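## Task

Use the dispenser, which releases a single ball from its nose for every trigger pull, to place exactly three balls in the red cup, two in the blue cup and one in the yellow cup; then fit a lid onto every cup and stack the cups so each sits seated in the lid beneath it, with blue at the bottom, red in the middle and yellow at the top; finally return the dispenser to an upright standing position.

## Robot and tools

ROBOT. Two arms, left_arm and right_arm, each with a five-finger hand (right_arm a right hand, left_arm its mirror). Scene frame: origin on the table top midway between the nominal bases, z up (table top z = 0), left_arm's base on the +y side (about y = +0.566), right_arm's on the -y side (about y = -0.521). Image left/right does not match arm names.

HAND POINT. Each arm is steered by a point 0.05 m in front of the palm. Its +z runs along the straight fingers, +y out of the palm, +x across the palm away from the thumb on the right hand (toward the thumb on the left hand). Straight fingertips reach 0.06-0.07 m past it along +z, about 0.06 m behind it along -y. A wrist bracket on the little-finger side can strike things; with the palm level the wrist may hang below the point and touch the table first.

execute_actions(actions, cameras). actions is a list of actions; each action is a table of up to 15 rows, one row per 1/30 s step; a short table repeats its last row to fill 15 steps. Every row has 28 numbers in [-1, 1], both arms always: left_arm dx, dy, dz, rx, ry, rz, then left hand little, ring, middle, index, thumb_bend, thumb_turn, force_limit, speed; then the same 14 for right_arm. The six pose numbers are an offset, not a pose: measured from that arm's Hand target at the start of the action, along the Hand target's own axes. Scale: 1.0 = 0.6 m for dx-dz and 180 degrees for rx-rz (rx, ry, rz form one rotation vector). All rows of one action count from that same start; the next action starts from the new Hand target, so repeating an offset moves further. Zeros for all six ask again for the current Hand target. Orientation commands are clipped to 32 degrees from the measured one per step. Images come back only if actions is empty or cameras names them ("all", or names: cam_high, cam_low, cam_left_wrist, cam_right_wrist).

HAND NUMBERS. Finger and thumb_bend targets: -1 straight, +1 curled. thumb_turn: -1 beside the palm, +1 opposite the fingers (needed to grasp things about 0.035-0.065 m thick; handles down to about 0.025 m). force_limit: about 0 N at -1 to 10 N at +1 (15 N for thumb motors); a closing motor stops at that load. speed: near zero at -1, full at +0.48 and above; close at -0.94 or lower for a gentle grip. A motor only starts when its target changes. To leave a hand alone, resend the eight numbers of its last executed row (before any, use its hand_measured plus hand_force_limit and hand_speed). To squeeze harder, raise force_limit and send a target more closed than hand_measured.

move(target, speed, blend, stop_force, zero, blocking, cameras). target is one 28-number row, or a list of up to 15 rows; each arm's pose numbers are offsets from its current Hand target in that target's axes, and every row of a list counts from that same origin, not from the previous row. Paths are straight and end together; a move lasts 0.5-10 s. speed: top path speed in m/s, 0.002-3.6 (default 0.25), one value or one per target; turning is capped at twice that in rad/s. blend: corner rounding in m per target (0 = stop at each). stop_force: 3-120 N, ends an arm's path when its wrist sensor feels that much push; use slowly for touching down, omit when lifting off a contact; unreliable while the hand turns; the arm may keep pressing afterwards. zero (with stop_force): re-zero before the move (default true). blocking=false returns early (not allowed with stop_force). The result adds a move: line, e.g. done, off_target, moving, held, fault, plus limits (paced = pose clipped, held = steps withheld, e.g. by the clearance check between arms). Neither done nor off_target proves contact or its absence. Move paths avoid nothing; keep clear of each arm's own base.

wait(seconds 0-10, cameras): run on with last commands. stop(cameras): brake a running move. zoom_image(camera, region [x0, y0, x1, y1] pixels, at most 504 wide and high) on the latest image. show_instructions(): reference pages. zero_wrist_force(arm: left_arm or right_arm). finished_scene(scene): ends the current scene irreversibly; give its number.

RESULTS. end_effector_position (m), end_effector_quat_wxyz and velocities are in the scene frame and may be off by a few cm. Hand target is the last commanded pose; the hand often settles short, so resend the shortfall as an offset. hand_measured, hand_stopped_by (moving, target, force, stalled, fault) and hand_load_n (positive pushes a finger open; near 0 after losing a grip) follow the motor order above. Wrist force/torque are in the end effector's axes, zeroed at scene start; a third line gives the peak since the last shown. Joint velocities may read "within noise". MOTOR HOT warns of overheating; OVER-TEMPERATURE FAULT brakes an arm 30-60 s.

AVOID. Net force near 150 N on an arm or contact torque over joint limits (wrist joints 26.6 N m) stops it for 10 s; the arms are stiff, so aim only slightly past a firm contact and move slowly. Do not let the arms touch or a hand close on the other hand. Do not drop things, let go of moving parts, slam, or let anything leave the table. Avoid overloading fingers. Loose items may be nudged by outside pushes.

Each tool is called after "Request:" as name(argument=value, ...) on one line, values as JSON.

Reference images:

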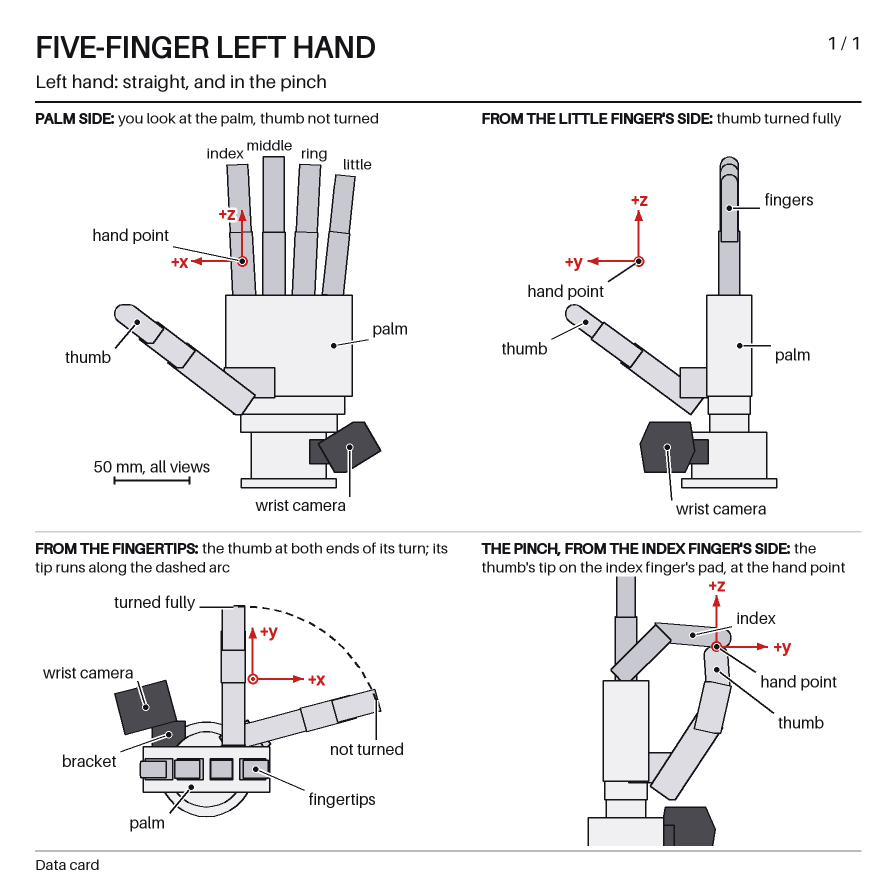

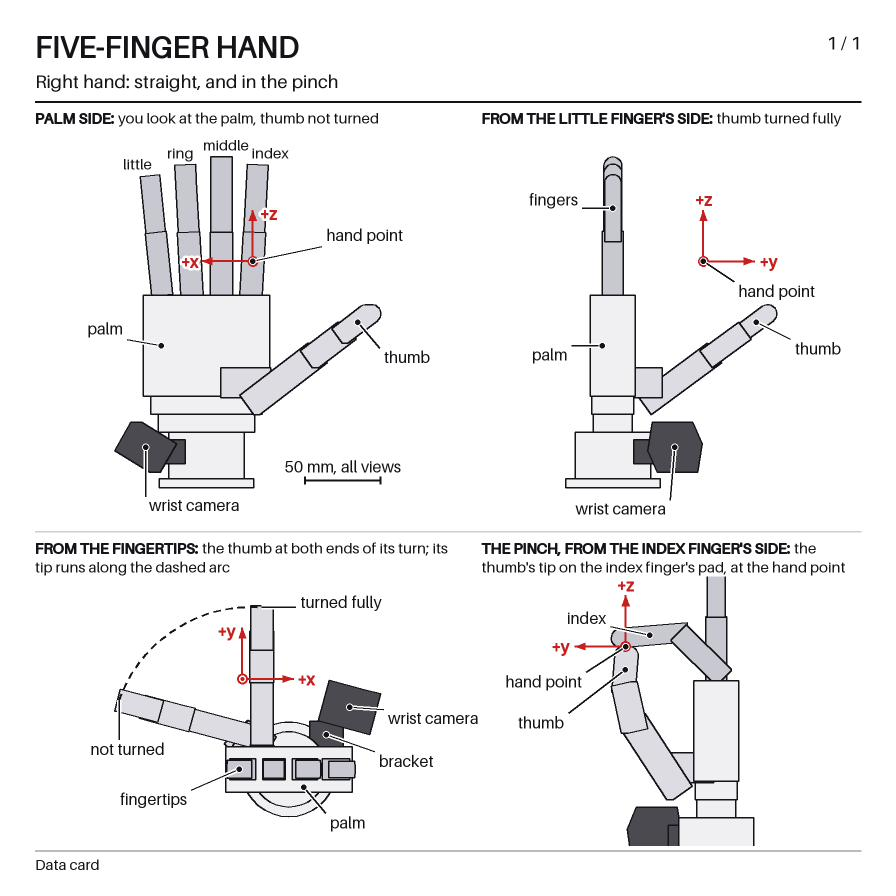

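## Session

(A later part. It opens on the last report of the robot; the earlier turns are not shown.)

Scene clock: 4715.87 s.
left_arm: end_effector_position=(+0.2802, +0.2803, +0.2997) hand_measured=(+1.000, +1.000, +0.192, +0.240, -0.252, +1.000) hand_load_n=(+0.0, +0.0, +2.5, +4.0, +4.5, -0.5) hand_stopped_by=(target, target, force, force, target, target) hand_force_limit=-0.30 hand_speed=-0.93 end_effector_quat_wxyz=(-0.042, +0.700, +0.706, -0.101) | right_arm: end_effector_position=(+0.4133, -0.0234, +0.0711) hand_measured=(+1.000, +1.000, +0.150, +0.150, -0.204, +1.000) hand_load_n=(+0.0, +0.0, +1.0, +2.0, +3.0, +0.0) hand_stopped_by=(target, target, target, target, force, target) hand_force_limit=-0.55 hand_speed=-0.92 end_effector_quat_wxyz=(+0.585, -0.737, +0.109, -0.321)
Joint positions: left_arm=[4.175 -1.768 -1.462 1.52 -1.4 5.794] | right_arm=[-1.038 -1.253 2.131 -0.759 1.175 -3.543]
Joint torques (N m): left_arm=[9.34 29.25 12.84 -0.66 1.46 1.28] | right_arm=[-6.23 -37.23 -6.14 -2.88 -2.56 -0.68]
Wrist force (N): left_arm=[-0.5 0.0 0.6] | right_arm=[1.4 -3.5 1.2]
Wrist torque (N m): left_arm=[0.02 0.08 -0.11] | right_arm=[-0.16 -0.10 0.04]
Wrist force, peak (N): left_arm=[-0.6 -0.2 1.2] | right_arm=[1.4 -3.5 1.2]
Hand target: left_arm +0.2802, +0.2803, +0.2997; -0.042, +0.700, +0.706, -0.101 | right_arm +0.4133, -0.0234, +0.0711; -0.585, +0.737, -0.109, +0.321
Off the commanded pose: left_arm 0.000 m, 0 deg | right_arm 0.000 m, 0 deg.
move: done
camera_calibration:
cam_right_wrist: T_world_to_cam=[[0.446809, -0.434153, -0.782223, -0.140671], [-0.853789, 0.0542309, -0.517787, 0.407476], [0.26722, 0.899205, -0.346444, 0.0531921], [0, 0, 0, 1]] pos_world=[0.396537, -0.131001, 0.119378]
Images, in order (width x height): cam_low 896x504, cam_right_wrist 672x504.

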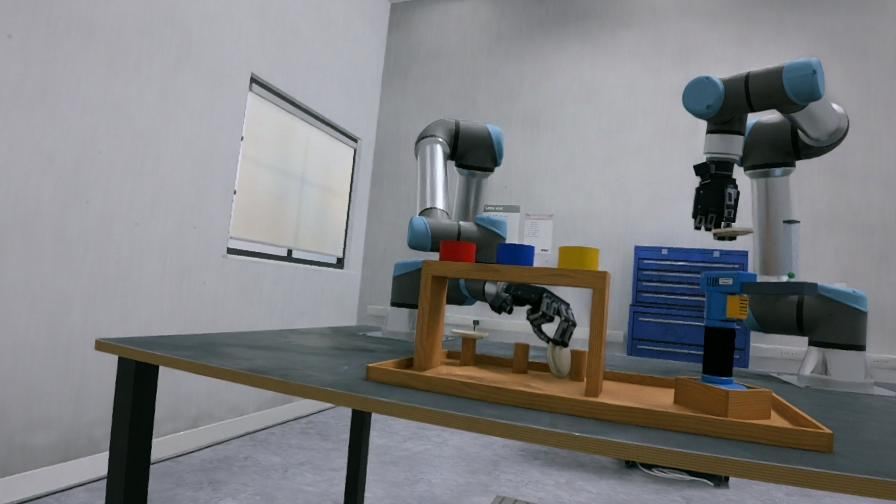

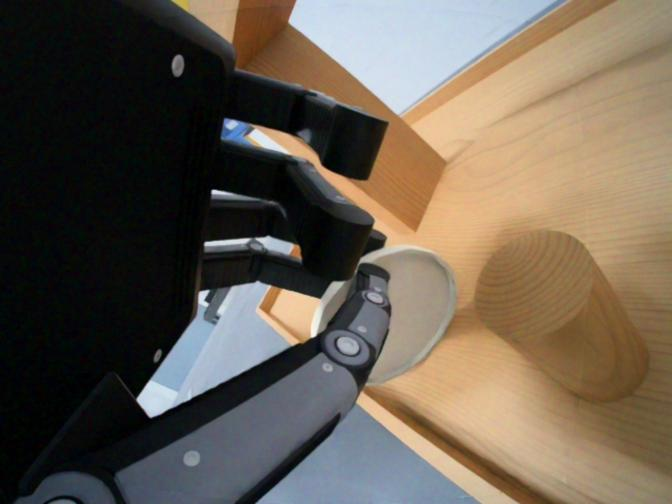

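Request:
move(target=[0,0,0,0,0,0,1,1,0.35,0.35,-0.25,1,-0.3,-0.93,0,0,0,0,0,0,1,1,0.25,0.25,-0.15,1,-0.35,-0.94])

Scene clock: 4727.33 s.
left_arm: end_effector_position=(+0.2802, +0.2803, +0.2997) hand_measured=(+1.000, +1.000, +0.192, +0.240, -0.252, +1.000) hand_load_n=(+0.5, +0.0, +2.0, +3.5, +4.5, -0.5) hand_stopped_by=(target, target, force, force, target, target) hand_force_limit=-0.30 hand_speed=-0.93 end_effector_quat_wxyz=(-0.042, +0.700, +0.706, -0.101) | right_arm: end_effector_position=(+0.4133, -0.0234, +0.0711) hand_measured=(+1.000, +1.000, +0.160, +0.154, -0.202, +1.000) hand_load_n=(+0.0, +0.0, +4.0, +4.0, +5.0, +0.5) hand_stopped_by=(target, target, force, force, force, target) hand_force_limit=-0.35 hand_speed=-0.94 end_effector_quat_wxyz=(+0.585, -0.737, +0.109, -0.321)
Joint positions: left_arm=[4.175 -1.768 -1.462 1.52 -1.4 5.794] | right_arm=[-1.038 -1.253 2.131 -0.759 1.175 -3.543]
Joint torques (N m): left_arm=[9.07 29.12 12.64 -0.65 1.62 1.24] | right_arm=[-5.37 -31.37 -6.09 0.44 -2.02 0.1]
Wrist force (N): left_arm=[-0.6 -0.4 0.8] | right_arm=[1.1 -3.8 1.4]
Wrist torque (N m): left_arm=[-0.04 0.11 -0.11] | right_arm=[-0.16 -0.04 0.01]
Wrist force, peak (N): left_arm=[-0.7 -0.4 1.3] | right_arm=[1.4 -3.7 1.5]
Hand target: left_arm +0.2802, +0.2803, +0.2997; -0.042, +0.700, +0.706, -0.101 | right_arm +0.4133, -0.0234, +0.0711; -0.585, +0.737, -0.109, +0.321
Off the commanded pose: left_arm 0.000 m, 0 deg | right_arm 0.000 m, 0 deg.
move: done

Request:
move(target=[0,0,0,0,0,0,1,1,0.35,0.35,-0.25,1,-0.3,-0.93,0.0173,-0.0466,-0.0055,0,0,0,1,1,0.25,0.25,-0.15,1,-0.35,-0.94], speed=0.03, cameras=["cam_low","cam_right_wrist"])

Request:
zoom_image(camera="cam_low", region=[510, 260, 640, 400])

Scene clock: 4750.40 s.
left_arm: end_effector_position=(+0.2802, +0.2803, +0.2997) hand_measured=(+1.000, +1.000, +0.192, +0.240, -0.252, +1.000) hand_load_n=(+0.5, +0.0, +2.0, +3.5, +4.5, -0.5) hand_stopped_by=(target, target, force, force, target, target) hand_force_limit=-0.30 hand_speed=-0.93 end_effector_quat_wxyz=(-0.042, +0.700, +0.706, -0.101) | right_arm: end_effector_position=(+0.4133, -0.0234, +0.1010) hand_measured=(+1.000, +1.000, +0.160, +0.154, -0.200, +1.000) hand_load_n=(+0.0, +0.0, +0.0, +0.0, +0.0, +0.0) hand_stopped_by=(target, target, force, force, force, target) hand_force_limit=-0.35 hand_speed=-0.94 end_effector_quat_wxyz=(+0.585, -0.737, +0.109, -0.321)
Joint positions: left_arm=[4.175 -1.768 -1.462 1.52 -1.4 5.794] | right_arm=[-1.038 -1.314 2.107 -0.673 1.175 -3.543]
Joint torques (N m): left_arm=[9.21 28.67 12.88 -0.81 1.58 1.15] | right_arm=[-2.07 -36.61 -27.46 0.91 -0.35 -0.59]
Wrist force (N): left_arm=[-0.7 -0.2 0.9] | right_arm=[1.2 -2.8 1.0]
Wrist torque (N m): left_arm=[-0.03 0.13 -0.12] | right_arm=[-0.22 -0.16 0.05]
Wrist force, peak (N): left_arm=[-0.9 -0.2 1.0] | right_arm=[1.5 -4.1 1.3]
Hand target: left_arm +0.2802, +0.2803, +0.2997; -0.042, +0.700, +0.706, -0.101 | right_arm +0.4133, -0.0234, +0.1011; -0.585, +0.737, -0.109, +0.321
Off the commanded pose: left_arm 0.000 m, 0 deg | right_arm 0.000 m, 0 deg.
move: done
camera_calibration:
cam_right_wrist: T_world_to_cam=[[0.446771, -0.43415, -0.782246, -0.117263], [-0.853809, 0.0542501, -0.517752, 0.422963], [0.267219, 0.899205, -0.346444, 0.063551], [0, 0, 0, 1]] pos_world=[0.396537, -0.131001, 0.149278]
Images, in order (width x height): cam_low 896x504, cam_right_wrist 672x504.

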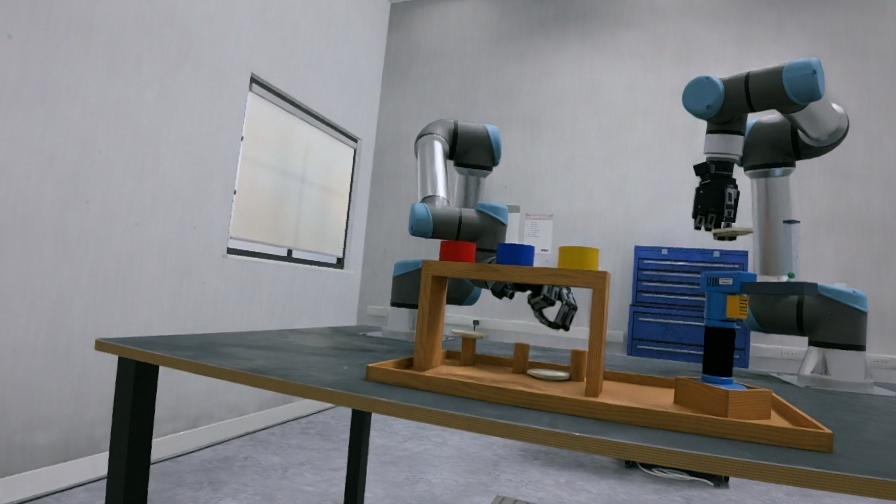

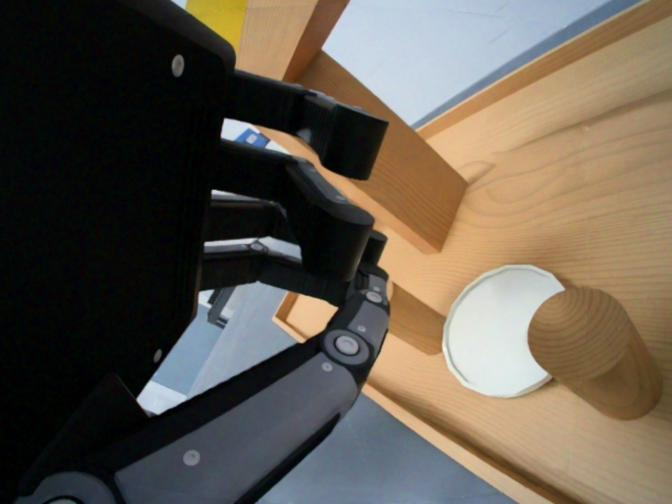

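Scaled by 3.600 from the camera's 896x504 image, which has a finer 1280x720 frame.

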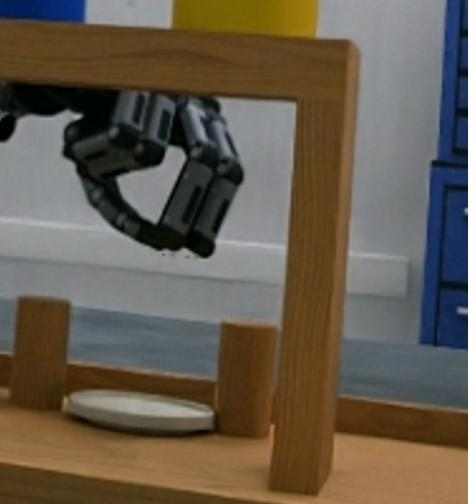

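Request:
move(target=[[0,0,0,0,0,0,1,1,0.35,0.35,-0.25,1,-0.3,-0.93,-0.0135,-0.0871,-0.0624,0,0,0,1,1,0.25,0.25,-0.15,1,-0.35,-0.94],[0,0,0,0,0,0,1,1,0.35,0.35,-0.25,1,-0.3,-0.93,-0.0222,-0.1719,-0.1135,-0.1946,0.2533,0.2029,-1,-1,-0.7,-0.7,-0.7,1,-0.5,-0.3]], speed=0.2, blend=[0.03,0], cameras=["cam_high","cam_low","cam_right_wrist"])

Scene clock: 4889.50 s.
left_arm: end_effector_position=(+0.2802, +0.2803, +0.2997) hand_measured=(+1.000, +1.000, +0.192, +0.240, -0.252, +1.000) hand_load_n=(+0.0, +0.5, +2.0, +3.5, +4.5, -0.5) hand_stopped_by=(target, target, force, force, target, target) hand_force_limit=-0.30 hand_speed=-0.93 end_effector_quat_wxyz=(-0.042, +0.700, +0.706, -0.101) | right_arm: end_effector_position=(+0.3400, -0.0400, +0.2001) hand_measured=(-1.000, -1.000, -0.700, -0.700, -0.700, +1.000) hand_load_n=(+0.0, +0.0, -0.5, +0.0, +0.0, +0.0) hand_stopped_by=(target, target, target, target, target, target) hand_force_limit=-0.50 hand_speed=-0.30 end_effector_quat_wxyz=(+0.328, -0.626, +0.623, -0.335)
Joint positions: left_arm=[4.175 -1.768 -1.462 1.52 -1.4 5.794] | right_arm=[-0.589 -1.194 1.462 0.615 2.33 -2.458]
Joint torques (N m): left_arm=[9.77 29.54 12.6 -0.72 1.61 1.29] | right_arm=[5.48 -28.69 -30.89 3.34 1.99 1.48]
Wrist force (N): left_arm=[-0.4 -0.3 0.9] | right_arm=[0.2 -2.3 0.2]
Wrist torque (N m): left_arm=[-0.04 0.09 -0.09] | right_arm=[-0.15 -0.03 -0.12]
Wrist force, peak (N): left_arm=[-0.8 0.0 1.4] | right_arm=[1.2 -3.3 1.2]
Hand target: left_arm +0.2802, +0.2803, +0.2997; -0.042, +0.700, +0.706, -0.101 | right_arm +0.3400, -0.0400, +0.2001; -0.328, +0.626, -0.623, +0.335
Off the commanded pose: left_arm 0.000 m, 0 deg | right_arm 0.000 m, 0 deg.
move: done
camera_calibration:
cam_right_wrist: T_world_to_cam=[[-0.525042, -0.314486, -0.790841, 0.322764], [-0.499292, 0.866336, -0.0130249, 0.22354], [0.68923, 0.388022, -0.611883, 0.0215176], [0, 0, 0, 1]] pos_world=[0.266246, -0.100506, 0.271333]
Images, in order (width x height): cam_high 896x504, cam_low 896x504, cam_right_wrist 672x504.

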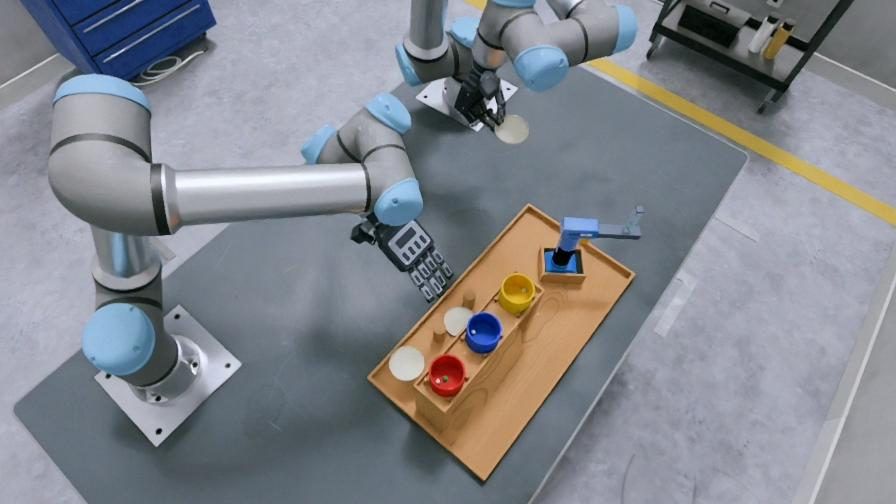

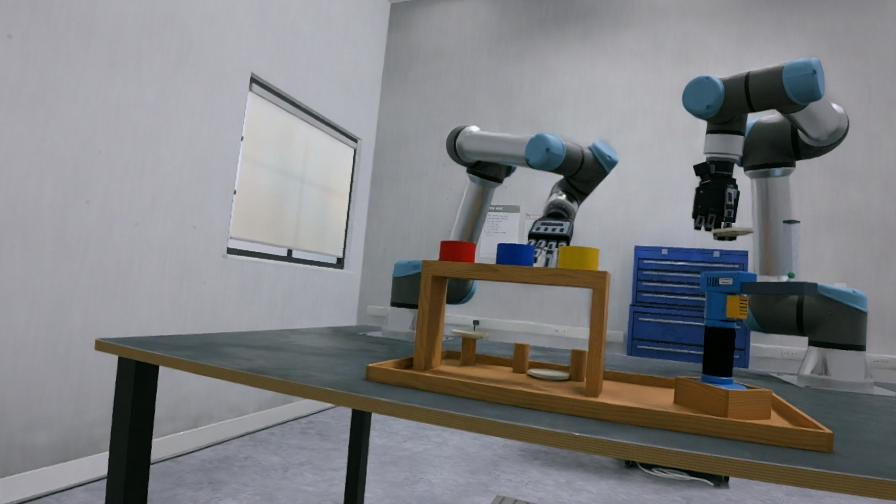

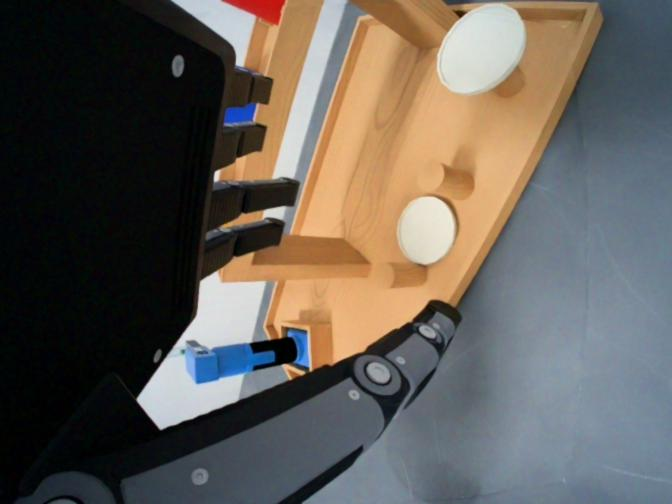

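Request:
zoom_image(camera="cam_right_wrist", region=[370, 140, 500, 300])

Request:
zoom_image(camera="cam_high", region=[380, 270, 540, 400])

Scaled by 3.150 from the camera's 672x504 image, which has a finer 960x720 frame.

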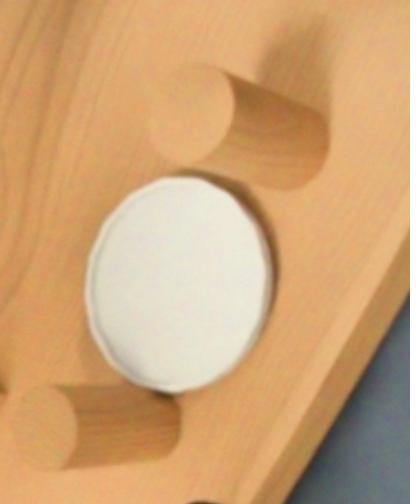

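Scaled by 3.150 from the camera's 896x504 image, which has a finer 1280x720 frame.

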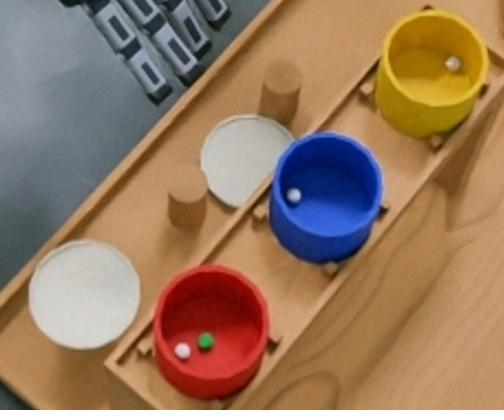

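Request:
move(target=[[0,0,0,0,0,0,1,1,0.35,0.35,-0.25,1,-0.3,-0.93,-0.0135,0.0824,0.1161,-0.0167,0,0,-1,-1,-0.7,-0.7,-0.7,1,-0.5,-0.3],[0,0,0,0,0,0,1,1,0.35,0.35,-0.25,1,-0.3,-0.93,-0.0135,0.119,0.2404,-0.0167,0,0,-1,-1,-0.7,-0.7,-0.7,1,-0.5,-0.3]], speed=0.12, blend=[0.03,0], cameras=["cam_high","cam_low","cam_right_wrist"])

Request:
zoom_image(camera="cam_right_wrist", region=[180, 100, 560, 380])

Request:
zoom_image(camera="cam_low", region=[440, 270, 640, 410])

Scene clock: 4957.87 s.
left_arm: end_effector_position=(+0.2802, +0.2803, +0.2997) hand_measured=(+1.000, +1.000, +0.192, +0.240, -0.252, +1.000) hand_load_n=(+0.0, +0.0, +2.5, +3.5, +4.5, -0.5) hand_stopped_by=(target, target, force, force, target, target) hand_force_limit=-0.30 hand_speed=-0.93 end_effector_quat_wxyz=(-0.042, +0.700, +0.706, -0.101) | right_arm: end_effector_position=(+0.4193, -0.0336, +0.0602) hand_measured=(-1.000, -1.000, -0.700, -0.700, -0.700, +1.000) hand_load_n=(+0.0, -0.5, +0.0, +0.0, +0.0, +0.0) hand_stopped_by=(target, target, target, target, target, target) hand_force_limit=-0.50 hand_speed=-0.30 end_effector_quat_wxyz=(+0.311, -0.634, +0.632, -0.319)
Joint positions: left_arm=[4.175 -1.768 -1.462 1.52 -1.4 5.794] | right_arm=[-0.728 -0.991 1.504 0.336 2.209 -2.56]
Joint torques (N m): left_arm=[9.49 29.09 12.98 -0.73 1.73 1.15] | right_arm=[-5.89 -33.38 -29.69 -1.05 -1.92 -1.1]
Wrist force (N): left_arm=[-0.5 0.1 1.1] | right_arm=[-0.1 -2.0 0.1]
Wrist torque (N m): left_arm=[0.00 0.10 -0.12] | right_arm=[-0.07 0.00 -0.02]
Wrist force, peak (N): left_arm=[-0.7 -0.3 1.3] | right_arm=[0.0 -2.8 -0.5]
Hand target: left_arm +0.2802, +0.2803, +0.2997; -0.042, +0.700, +0.706, -0.101 | right_arm +0.4195, -0.0336, +0.0601; -0.311, +0.634, -0.632, +0.319
Off the commanded pose: left_arm 0.000 m, 0 deg | right_arm 0.000 m, 0 deg.
move: done
camera_calibration:
cam_right_wrist: T_world_to_cam=[[-0.566037, -0.314104, -0.762194, 0.271287], [-0.498746, 0.866647, 0.0132392, 0.254023], [0.656395, 0.387635, -0.647213, -0.105334], [0, 0, 0, 1]] pos_world=[0.349392, -0.0941045, 0.135237]
Images, in order (width x height): cam_high 896x504, cam_low 896x504, cam_right_wrist 672x504.

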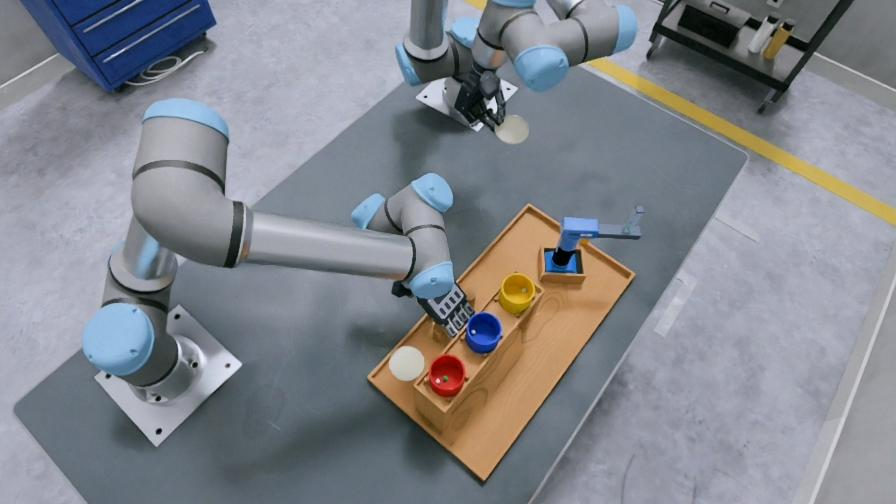

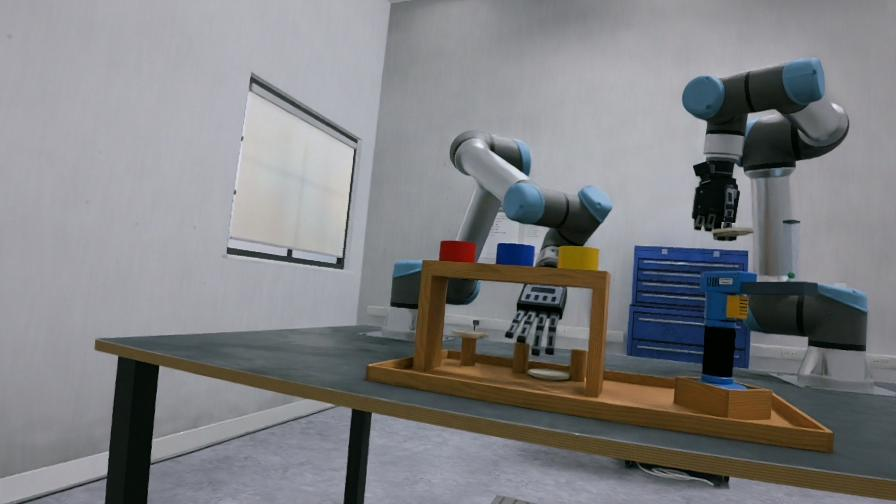

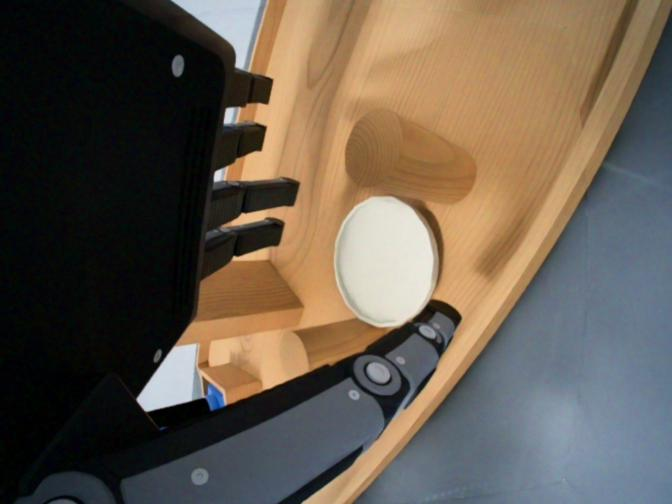

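Scaled by 1.326 from the camera's 672x504 image, which has a finer 960x720 frame.

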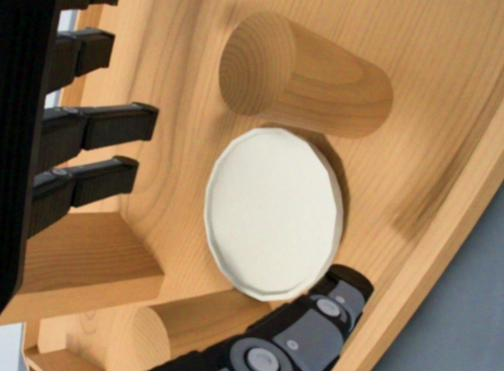

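Scaled by 2.520 from the camera's 896x504 image, which has a finer 1280x720 frame.

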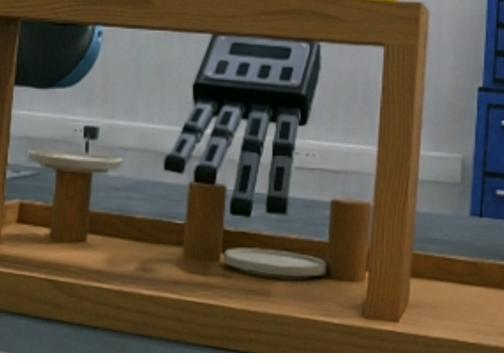

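Request:
move(target=[0,0,0,0,0,0,1,1,0.35,0.35,-0.25,1,-0.3,-0.93,0.0008,0.0473,0.0347,0,0,0,-1,-1,-0.7,-0.7,-0.7,1,-0.5,-0.3], speed=0.015, stop_force=3, cameras=["cam_low","cam_right_wrist"])

Request:
zoom_image(camera="cam_right_wrist", region=[180, 100, 560, 380])

Request:
zoom_image(camera="cam_low", region=[490, 290, 620, 400])

Scene clock: 5004.53 s.
left_arm: end_effector_position=(+0.2802, +0.2803, +0.2997) hand_measured=(+1.000, +1.000, +0.192, +0.240, -0.252, +1.000) hand_load_n=(+0.0, +0.0, +2.0, +3.5, +4.5, -0.5) hand_stopped_by=(target, target, force, force, target, target) hand_force_limit=-0.30 hand_speed=-0.93 end_effector_quat_wxyz=(-0.042, +0.700, +0.706, -0.101) | right_arm: end_effector_position=(+0.4192, -0.0341, +0.0404) hand_measured=(-1.000, -1.000, -0.700, -0.700, -0.700, +1.000) hand_load_n=(+0.0, +0.0, +0.0, +0.0, -2.0, -0.5) hand_stopped_by=(target, target, target, target, target, target) hand_force_limit=-0.50 hand_speed=-0.30 end_effector_quat_wxyz=(+0.311, -0.634, +0.632, -0.319)
Joint positions: left_arm=[4.175 -1.768 -1.462 1.52 -1.4 5.794] | right_arm=[-0.728 -0.968 1.524 0.293 2.209 -2.56]
Joint torques (N m): left_arm=[9.27 29.1 12.91 -0.77 1.59 1.09] | right_arm=[-0.34 -50.12 -28.84 3.55 -1.62 -0.88]
Wrist force (N): left_arm=[-0.5 -0.2 1.0] | right_arm=[0.2 -3.7 0.3]
Wrist torque (N m): left_arm=[-0.04 0.11 -0.11] | right_arm=[-0.13 -0.03 -0.01]
Wrist force, peak (N): left_arm=[-0.9 -0.2 1.0] | right_arm=[0.3 -9.6 -3.3]
Hand target: left_arm +0.2802, +0.2803, +0.2997; -0.042, +0.700, +0.706, -0.101 | right_arm +0.4192, -0.0341, +0.0404; -0.311, +0.634, -0.632, +0.319 (not the last commanded pose)
Off the commanded pose: left_arm 0.000 m, 0 deg | right_arm 0.016 m, 0 deg.
move: contact (right_arm)
camera_calibration:
cam_right_wrist: T_world_to_cam=[[-0.566037, -0.314104, -0.762194, 0.255925], [-0.498746, 0.866647, 0.0132392, 0.254618], [0.656395, 0.387635, -0.647213, -0.117823], [0, 0, 0, 1]] pos_world=[0.349192, -0.0946045, 0.115437]
Images, in order (width x height): cam_low 896x504, cam_right_wrist 672x504.

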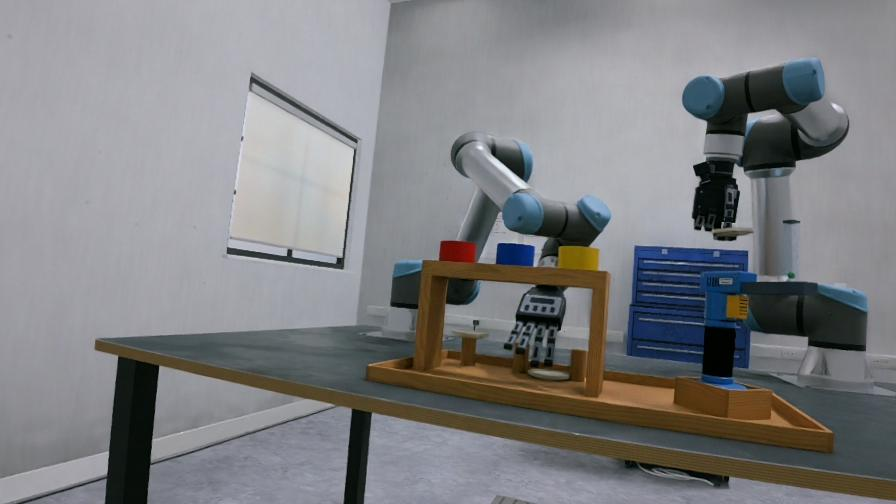

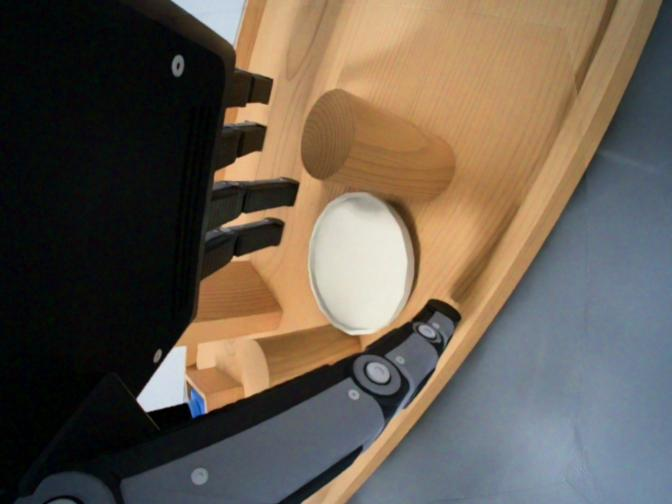

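Scaled by 1.326 from the camera's 672x504 image, which has a finer 960x720 frame.

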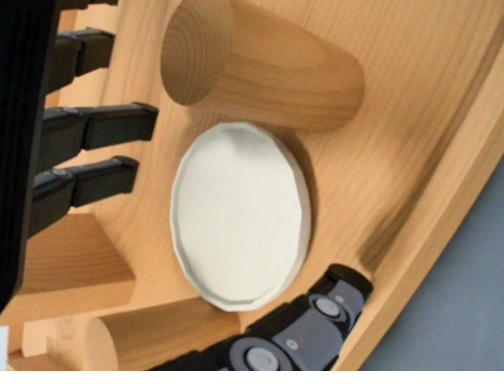

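Scaled by 3.877 from the camera's 896x504 image, which has a finer 1280x720 frame.

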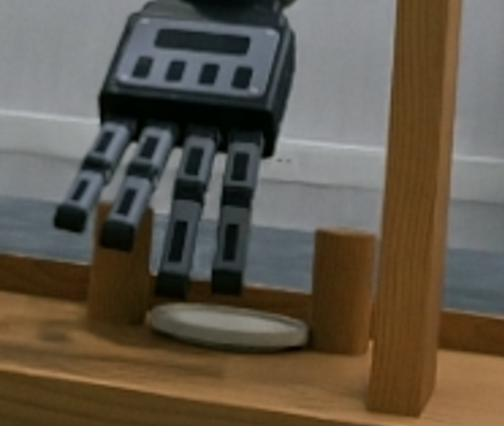

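Request:
move(target=[[0,0,0,0,0,0,1,1,0.35,0.35,-0.25,1,-0.3,-0.93,0,-0.0793,-0.0599,0,0,0,-1,-1,0,0,-1,-1,-0.5,-0.3],[0,0,0,0,0,0,1,1,0.35,0.35,-0.25,1,-0.3,-0.93,0,-0.0318,0.0017,0,0,0,-1,-1,0,0,-1,-1,-0.5,-0.3]], speed=0.1, cameras=["cam_low","cam_right_wrist"])

Request:
zoom_image(camera="cam_right_wrist", region=[180, 100, 560, 380])

Request:
zoom_image(camera="cam_low", region=[490, 290, 620, 400])

Scene clock: 5057.73 s.
left_arm: end_effector_position=(+0.2802, +0.2803, +0.2997) hand_measured=(+1.000, +1.000, +0.192, +0.240, -0.252, +1.000) hand_load_n=(+0.0, +0.0, +2.0, +3.5, +4.5, -0.5) hand_stopped_by=(target, target, force, force, target, target) hand_force_limit=-0.30 hand_speed=-0.93 end_effector_quat_wxyz=(-0.042, +0.700, +0.706, -0.101) | right_arm: end_effector_position=(+0.4315, -0.0340, +0.0552) hand_measured=(-1.000, -1.000, +0.000, +0.000, -1.000, -1.000) hand_load_n=(+0.0, +0.0, +0.0, +0.0, +0.0, -0.5) hand_stopped_by=(target, target, target, target, target, target) hand_force_limit=-0.50 hand_speed=-0.30 end_effector_quat_wxyz=(+0.311, -0.634, +0.632, -0.319)
Joint positions: left_arm=[4.175 -1.768 -1.462 1.52 -1.4 5.794] | right_arm=[-0.746 -0.976 1.491 0.324 2.197 -2.577]
Joint torques (N m): left_arm=[9.2 29.03 13.77 -0.83 1.54 1.08] | right_arm=[-7.66 -34.53 -8.75 -1.08 -1.79 -1.07]
Wrist force (N): left_arm=[-0.4 -0.1 0.8] | right_arm=[0.2 -2.1 0.2]
Wrist torque (N m): left_arm=[-0.02 0.09 -0.10] | right_arm=[-0.09 -0.04 -0.01]
Wrist force, peak (N): left_arm=[-0.5 -0.1 1.3] | right_arm=[0.3 -4.1 0.5]
Hand target: left_arm +0.2802, +0.2803, +0.2997; -0.042, +0.700, +0.706, -0.101 | right_arm +0.4315, -0.0340, +0.0550; -0.311, +0.634, -0.632, +0.319
Off the commanded pose: left_arm 0.000 m, 0 deg | right_arm 0.000 m, 0 deg.
move: done
camera_calibration:
cam_right_wrist: T_world_to_cam=[[-0.566037, -0.314104, -0.762194, 0.2742], [-0.498746, 0.866647, 0.0132392, 0.26047], [0.656395, 0.387635, -0.647213, -0.116357], [0, 0, 0, 1]] pos_world=[0.361492, -0.0945045, 0.130237]
Images, in order (width x height): cam_low 896x504, cam_right_wrist 672x504.

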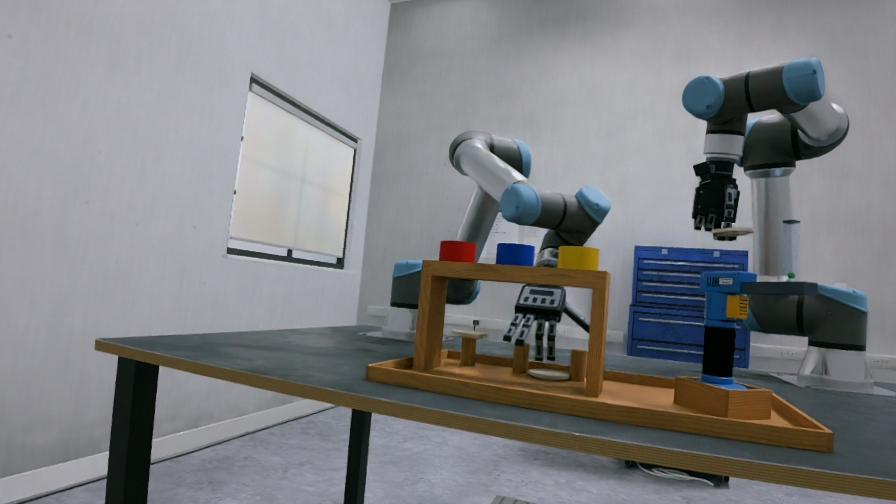

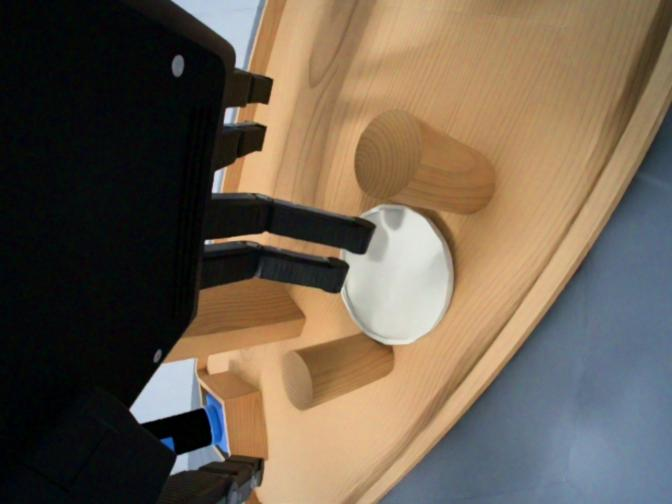

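Scaled by 1.326 from the camera's 672x504 image, which has a finer 960x720 frame.

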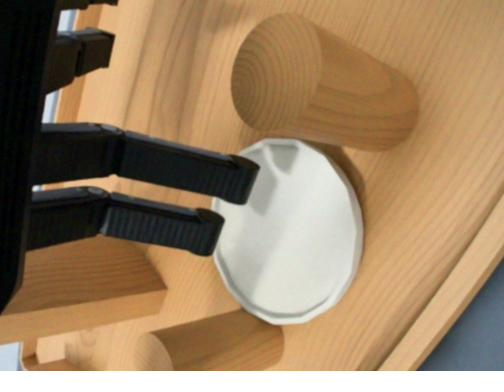

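Scaled by 3.877 from the camera's 896x504 image, which has a finer 1280x720 frame.

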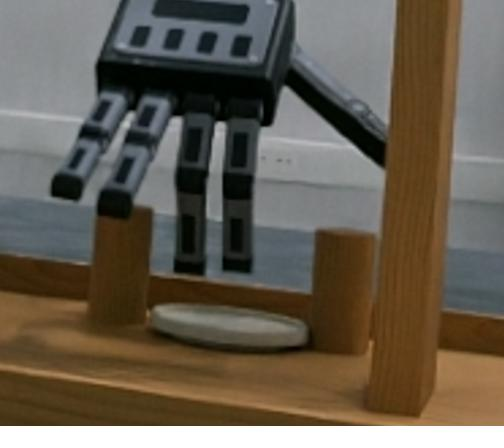

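Request:
move(target=[0,0,0,0,0,0,1,1,0.35,0.35,-0.25,1,-0.3,-0.93,0,0.0293,0.0221,0,0,0,-1,-1,0,0,-1,-1,-0.5,-0.3], speed=0.012, stop_force=3, cameras=["cam_low","cam_right_wrist"])

Request:
zoom_image(camera="cam_right_wrist", region=[180, 100, 560, 380])

Request:
zoom_image(camera="cam_low", region=[490, 290, 620, 400])

Scene clock: 5081.20 s.
left_arm: end_effector_position=(+0.2802, +0.2803, +0.2997) hand_measured=(+1.000, +1.000, +0.192, +0.240, -0.252, +1.000) hand_load_n=(+0.0, +0.0, +2.5, +3.5, +4.5, -0.5) hand_stopped_by=(target, target, force, force, target, target) hand_force_limit=-0.30 hand_speed=-0.93 end_effector_quat_wxyz=(-0.042, +0.700, +0.706, -0.101) | right_arm: end_effector_position=(+0.4315, -0.0342, +0.0346) hand_measured=(-1.000, -1.000, +0.000, +0.000, -1.000, -1.000) hand_load_n=(+0.0, +0.0, -0.5, +0.0, +0.0, +0.0) hand_stopped_by=(target, target, target, target, target, target) hand_force_limit=-0.50 hand_speed=-0.30 end_effector_quat_wxyz=(+0.311, -0.634, +0.632, -0.319)
Joint positions: left_arm=[4.175 -1.768 -1.462 1.52 -1.4 5.794] | right_arm=[-0.746 -0.951 1.51 0.28 2.197 -2.577]
Joint torques (N m): left_arm=[8.77 29.32 13.26 -0.65 1.62 1.11] | right_arm=[-0.01 -49.39 -28.68 3.39 -1.62 -0.65]
Wrist force (N): left_arm=[-0.7 -0.3 0.8] | right_arm=[-0.4 -4.7 -0.9]
Wrist torque (N m): left_arm=[-0.04 0.12 -0.11] | right_arm=[-0.15 -0.02 -0.05]
Wrist force, peak (N): left_arm=[-0.9 -0.3 1.4] | right_arm=[1.2 -11.9 -4.4]
Hand target: left_arm +0.2802, +0.2803, +0.2997; -0.042, +0.700, +0.706, -0.101 | right_arm +0.4315, -0.0342, +0.0346; -0.311, +0.634, -0.632, +0.319 (not the last commanded pose)
Off the commanded pose: left_arm 0.000 m, 0 deg | right_arm 0.002 m, 0 deg.
move: contact (right_arm)
camera_calibration:
cam_right_wrist: T_world_to_cam=[[-0.566037, -0.314104, -0.762194, 0.258436], [-0.498746, 0.866647, 0.0132392, 0.260916], [0.656395, 0.387635, -0.647213, -0.129612], [0, 0, 0, 1]] pos_world=[0.361492, -0.0947045, 0.109637]
Images, in order (width x height): cam_low 896x504, cam_right_wrist 672x504.

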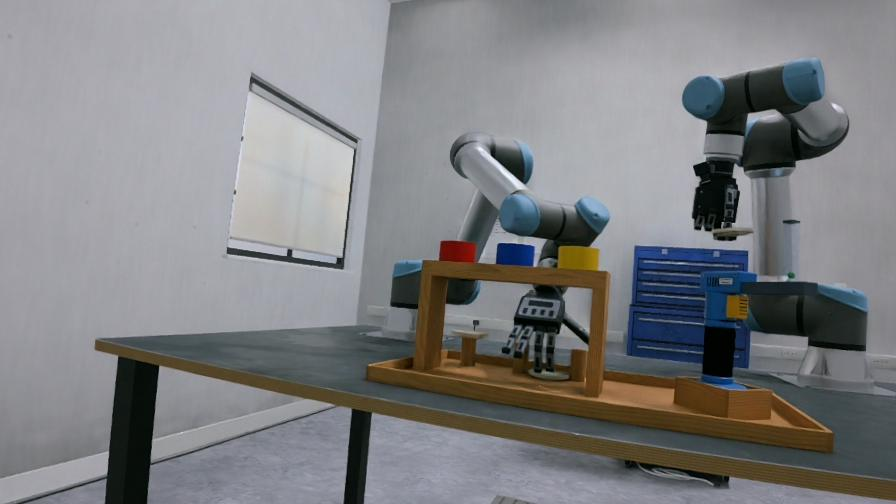

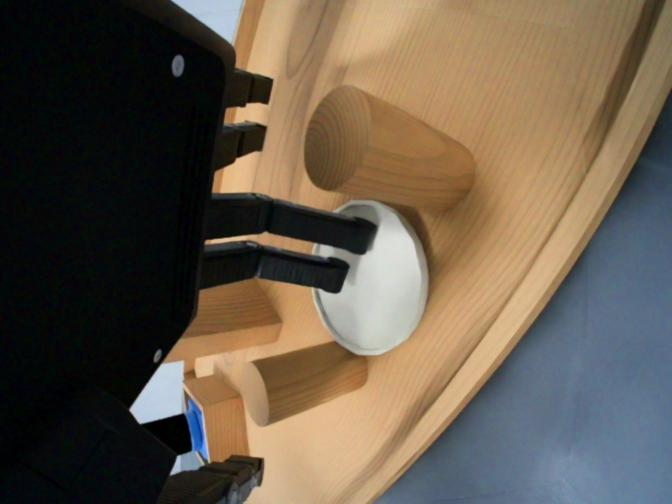

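Scaled by 1.326 from the camera's 672x504 image, which has a finer 960x720 frame.

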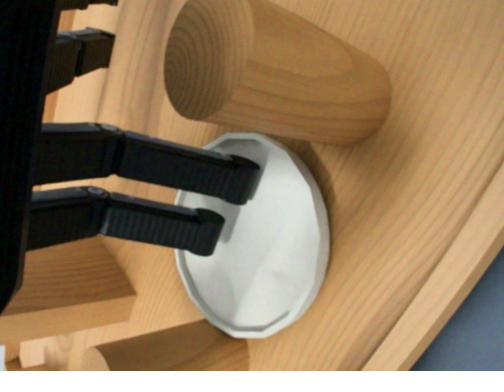

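Scaled by 3.877 from the camera's 896x504 image, which has a finer 1280x720 frame.

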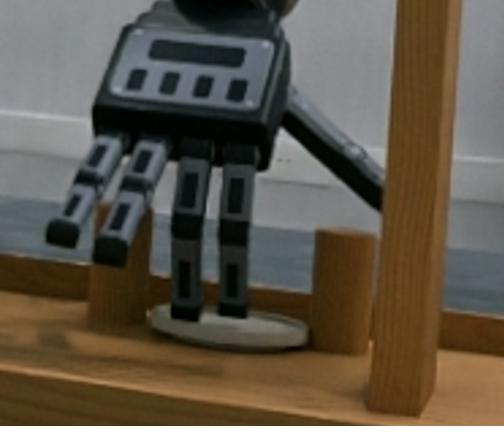

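Request:
move(target=[[0,0,0,0,0,0,1,1,0.35,0.35,-0.25,1,-0.3,-0.93,0,-0.0221,0.0293,0,0,0,-1,-1,0,0,-1,-1,-0.5,-0.3],[0,0,0,0,0,0,1,1,0.35,0.35,-0.25,1,-0.3,-0.93,0,-0.075,-0.0107,0,0,0,-1,-1,-0.7,-0.7,-0.75,1,-0.5,-0.3]], speed=0.03, cameras=["cam_low","cam_right_wrist"])

Request:
zoom_image(camera="cam_right_wrist", region=[180, 100, 560, 380])

Request:
zoom_image(camera="cam_low", region=[490, 290, 620, 400])

Scene clock: 5125.53 s.
left_arm: end_effector_position=(+0.2802, +0.2803, +0.2997) hand_measured=(+1.000, +1.000, +0.192, +0.240, -0.252, +1.000) hand_load_n=(+0.0, +0.0, +2.0, +3.5, +4.5, -0.5) hand_stopped_by=(target, target, force, force, target, target) hand_force_limit=-0.30 hand_speed=-0.93 end_effector_quat_wxyz=(-0.042, +0.700, +0.706, -0.101) | right_arm: end_effector_position=(+0.4535, -0.0338, +0.0743) hand_measured=(-1.000, -1.000, -0.700, -0.700, -0.750, +1.000) hand_load_n=(+0.0, +0.0, +0.0, +0.0, +0.0, +0.0) hand_stopped_by=(target, target, target, target, target, target) hand_force_limit=-0.50 hand_speed=-0.30 end_effector_quat_wxyz=(+0.311, -0.634, +0.632, -0.319)
Joint positions: left_arm=[4.175 -1.768 -1.462 1.52 -1.4 5.794] | right_arm=[-0.777 -0.977 1.434 0.366 2.177 -2.605]
Joint torques (N m): left_arm=[8.98 28.4 13.37 -0.7 1.55 1.03] | right_arm=[4.21 -51.31 -29.12 2.97 0.17 1.39]
Wrist force (N): left_arm=[-0.7 -0.4 0.9] | right_arm=[0.1 -1.8 -0.4]
Wrist torque (N m): left_arm=[-0.04 0.13 -0.11] | right_arm=[0.00 -0.04 -0.06]
Wrist force, peak (N): left_arm=[-1.1 -0.1 1.1] | right_arm=[-0.1 -5.0 -1.3]
Hand target: left_arm +0.2802, +0.2803, +0.2997; -0.042, +0.700, +0.706, -0.101 | right_arm +0.4535, -0.0338, +0.0743; -0.311, +0.634, -0.632, +0.319
Off the commanded pose: left_arm 0.000 m, 0 deg | right_arm 0.000 m, 0 deg.
move: done
camera_calibration:
cam_right_wrist: T_world_to_cam=[[-0.566037, -0.314104, -0.762194, 0.301273], [-0.498746, 0.866647, 0.0132392, 0.271017], [0.656395, 0.387635, -0.647213, -0.118513], [0, 0, 0, 1]] pos_world=[0.383492, -0.0943045, 0.149337]
Images, in order (width x height): cam_low 896x504, cam_right_wrist 672x504.

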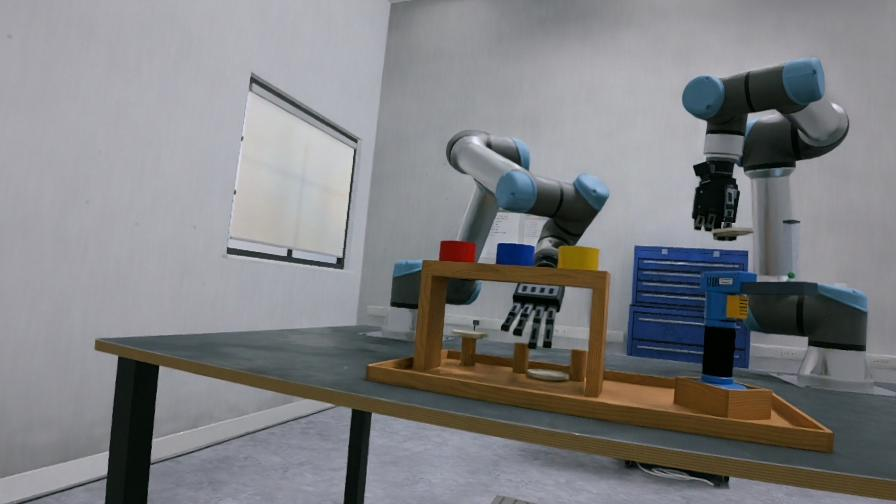

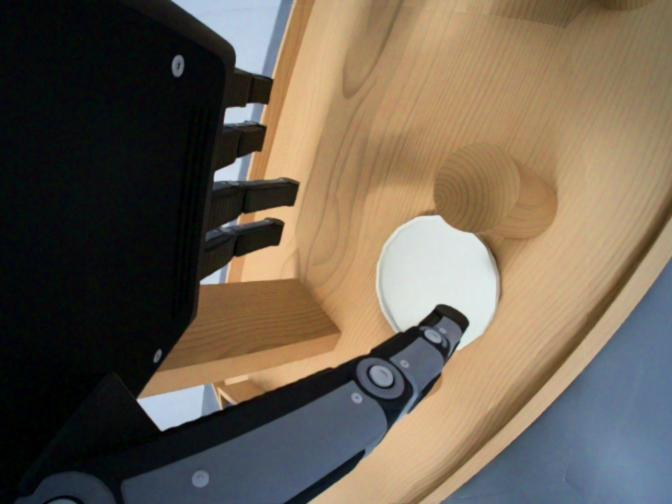

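Scaled by 1.326 from the camera's 672x504 image, which has a finer 960x720 frame.

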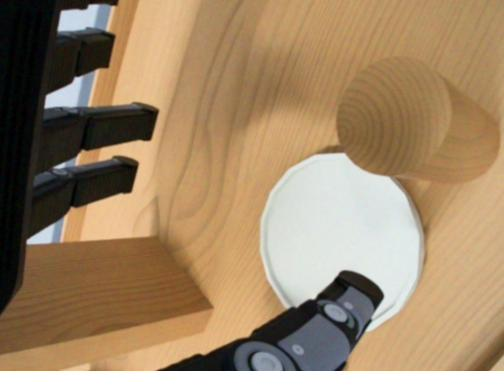

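Scaled by 3.877 from the camera's 896x504 image, which has a finer 1280x720 frame.

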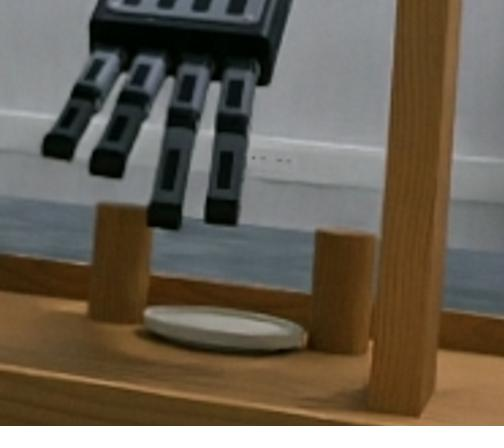

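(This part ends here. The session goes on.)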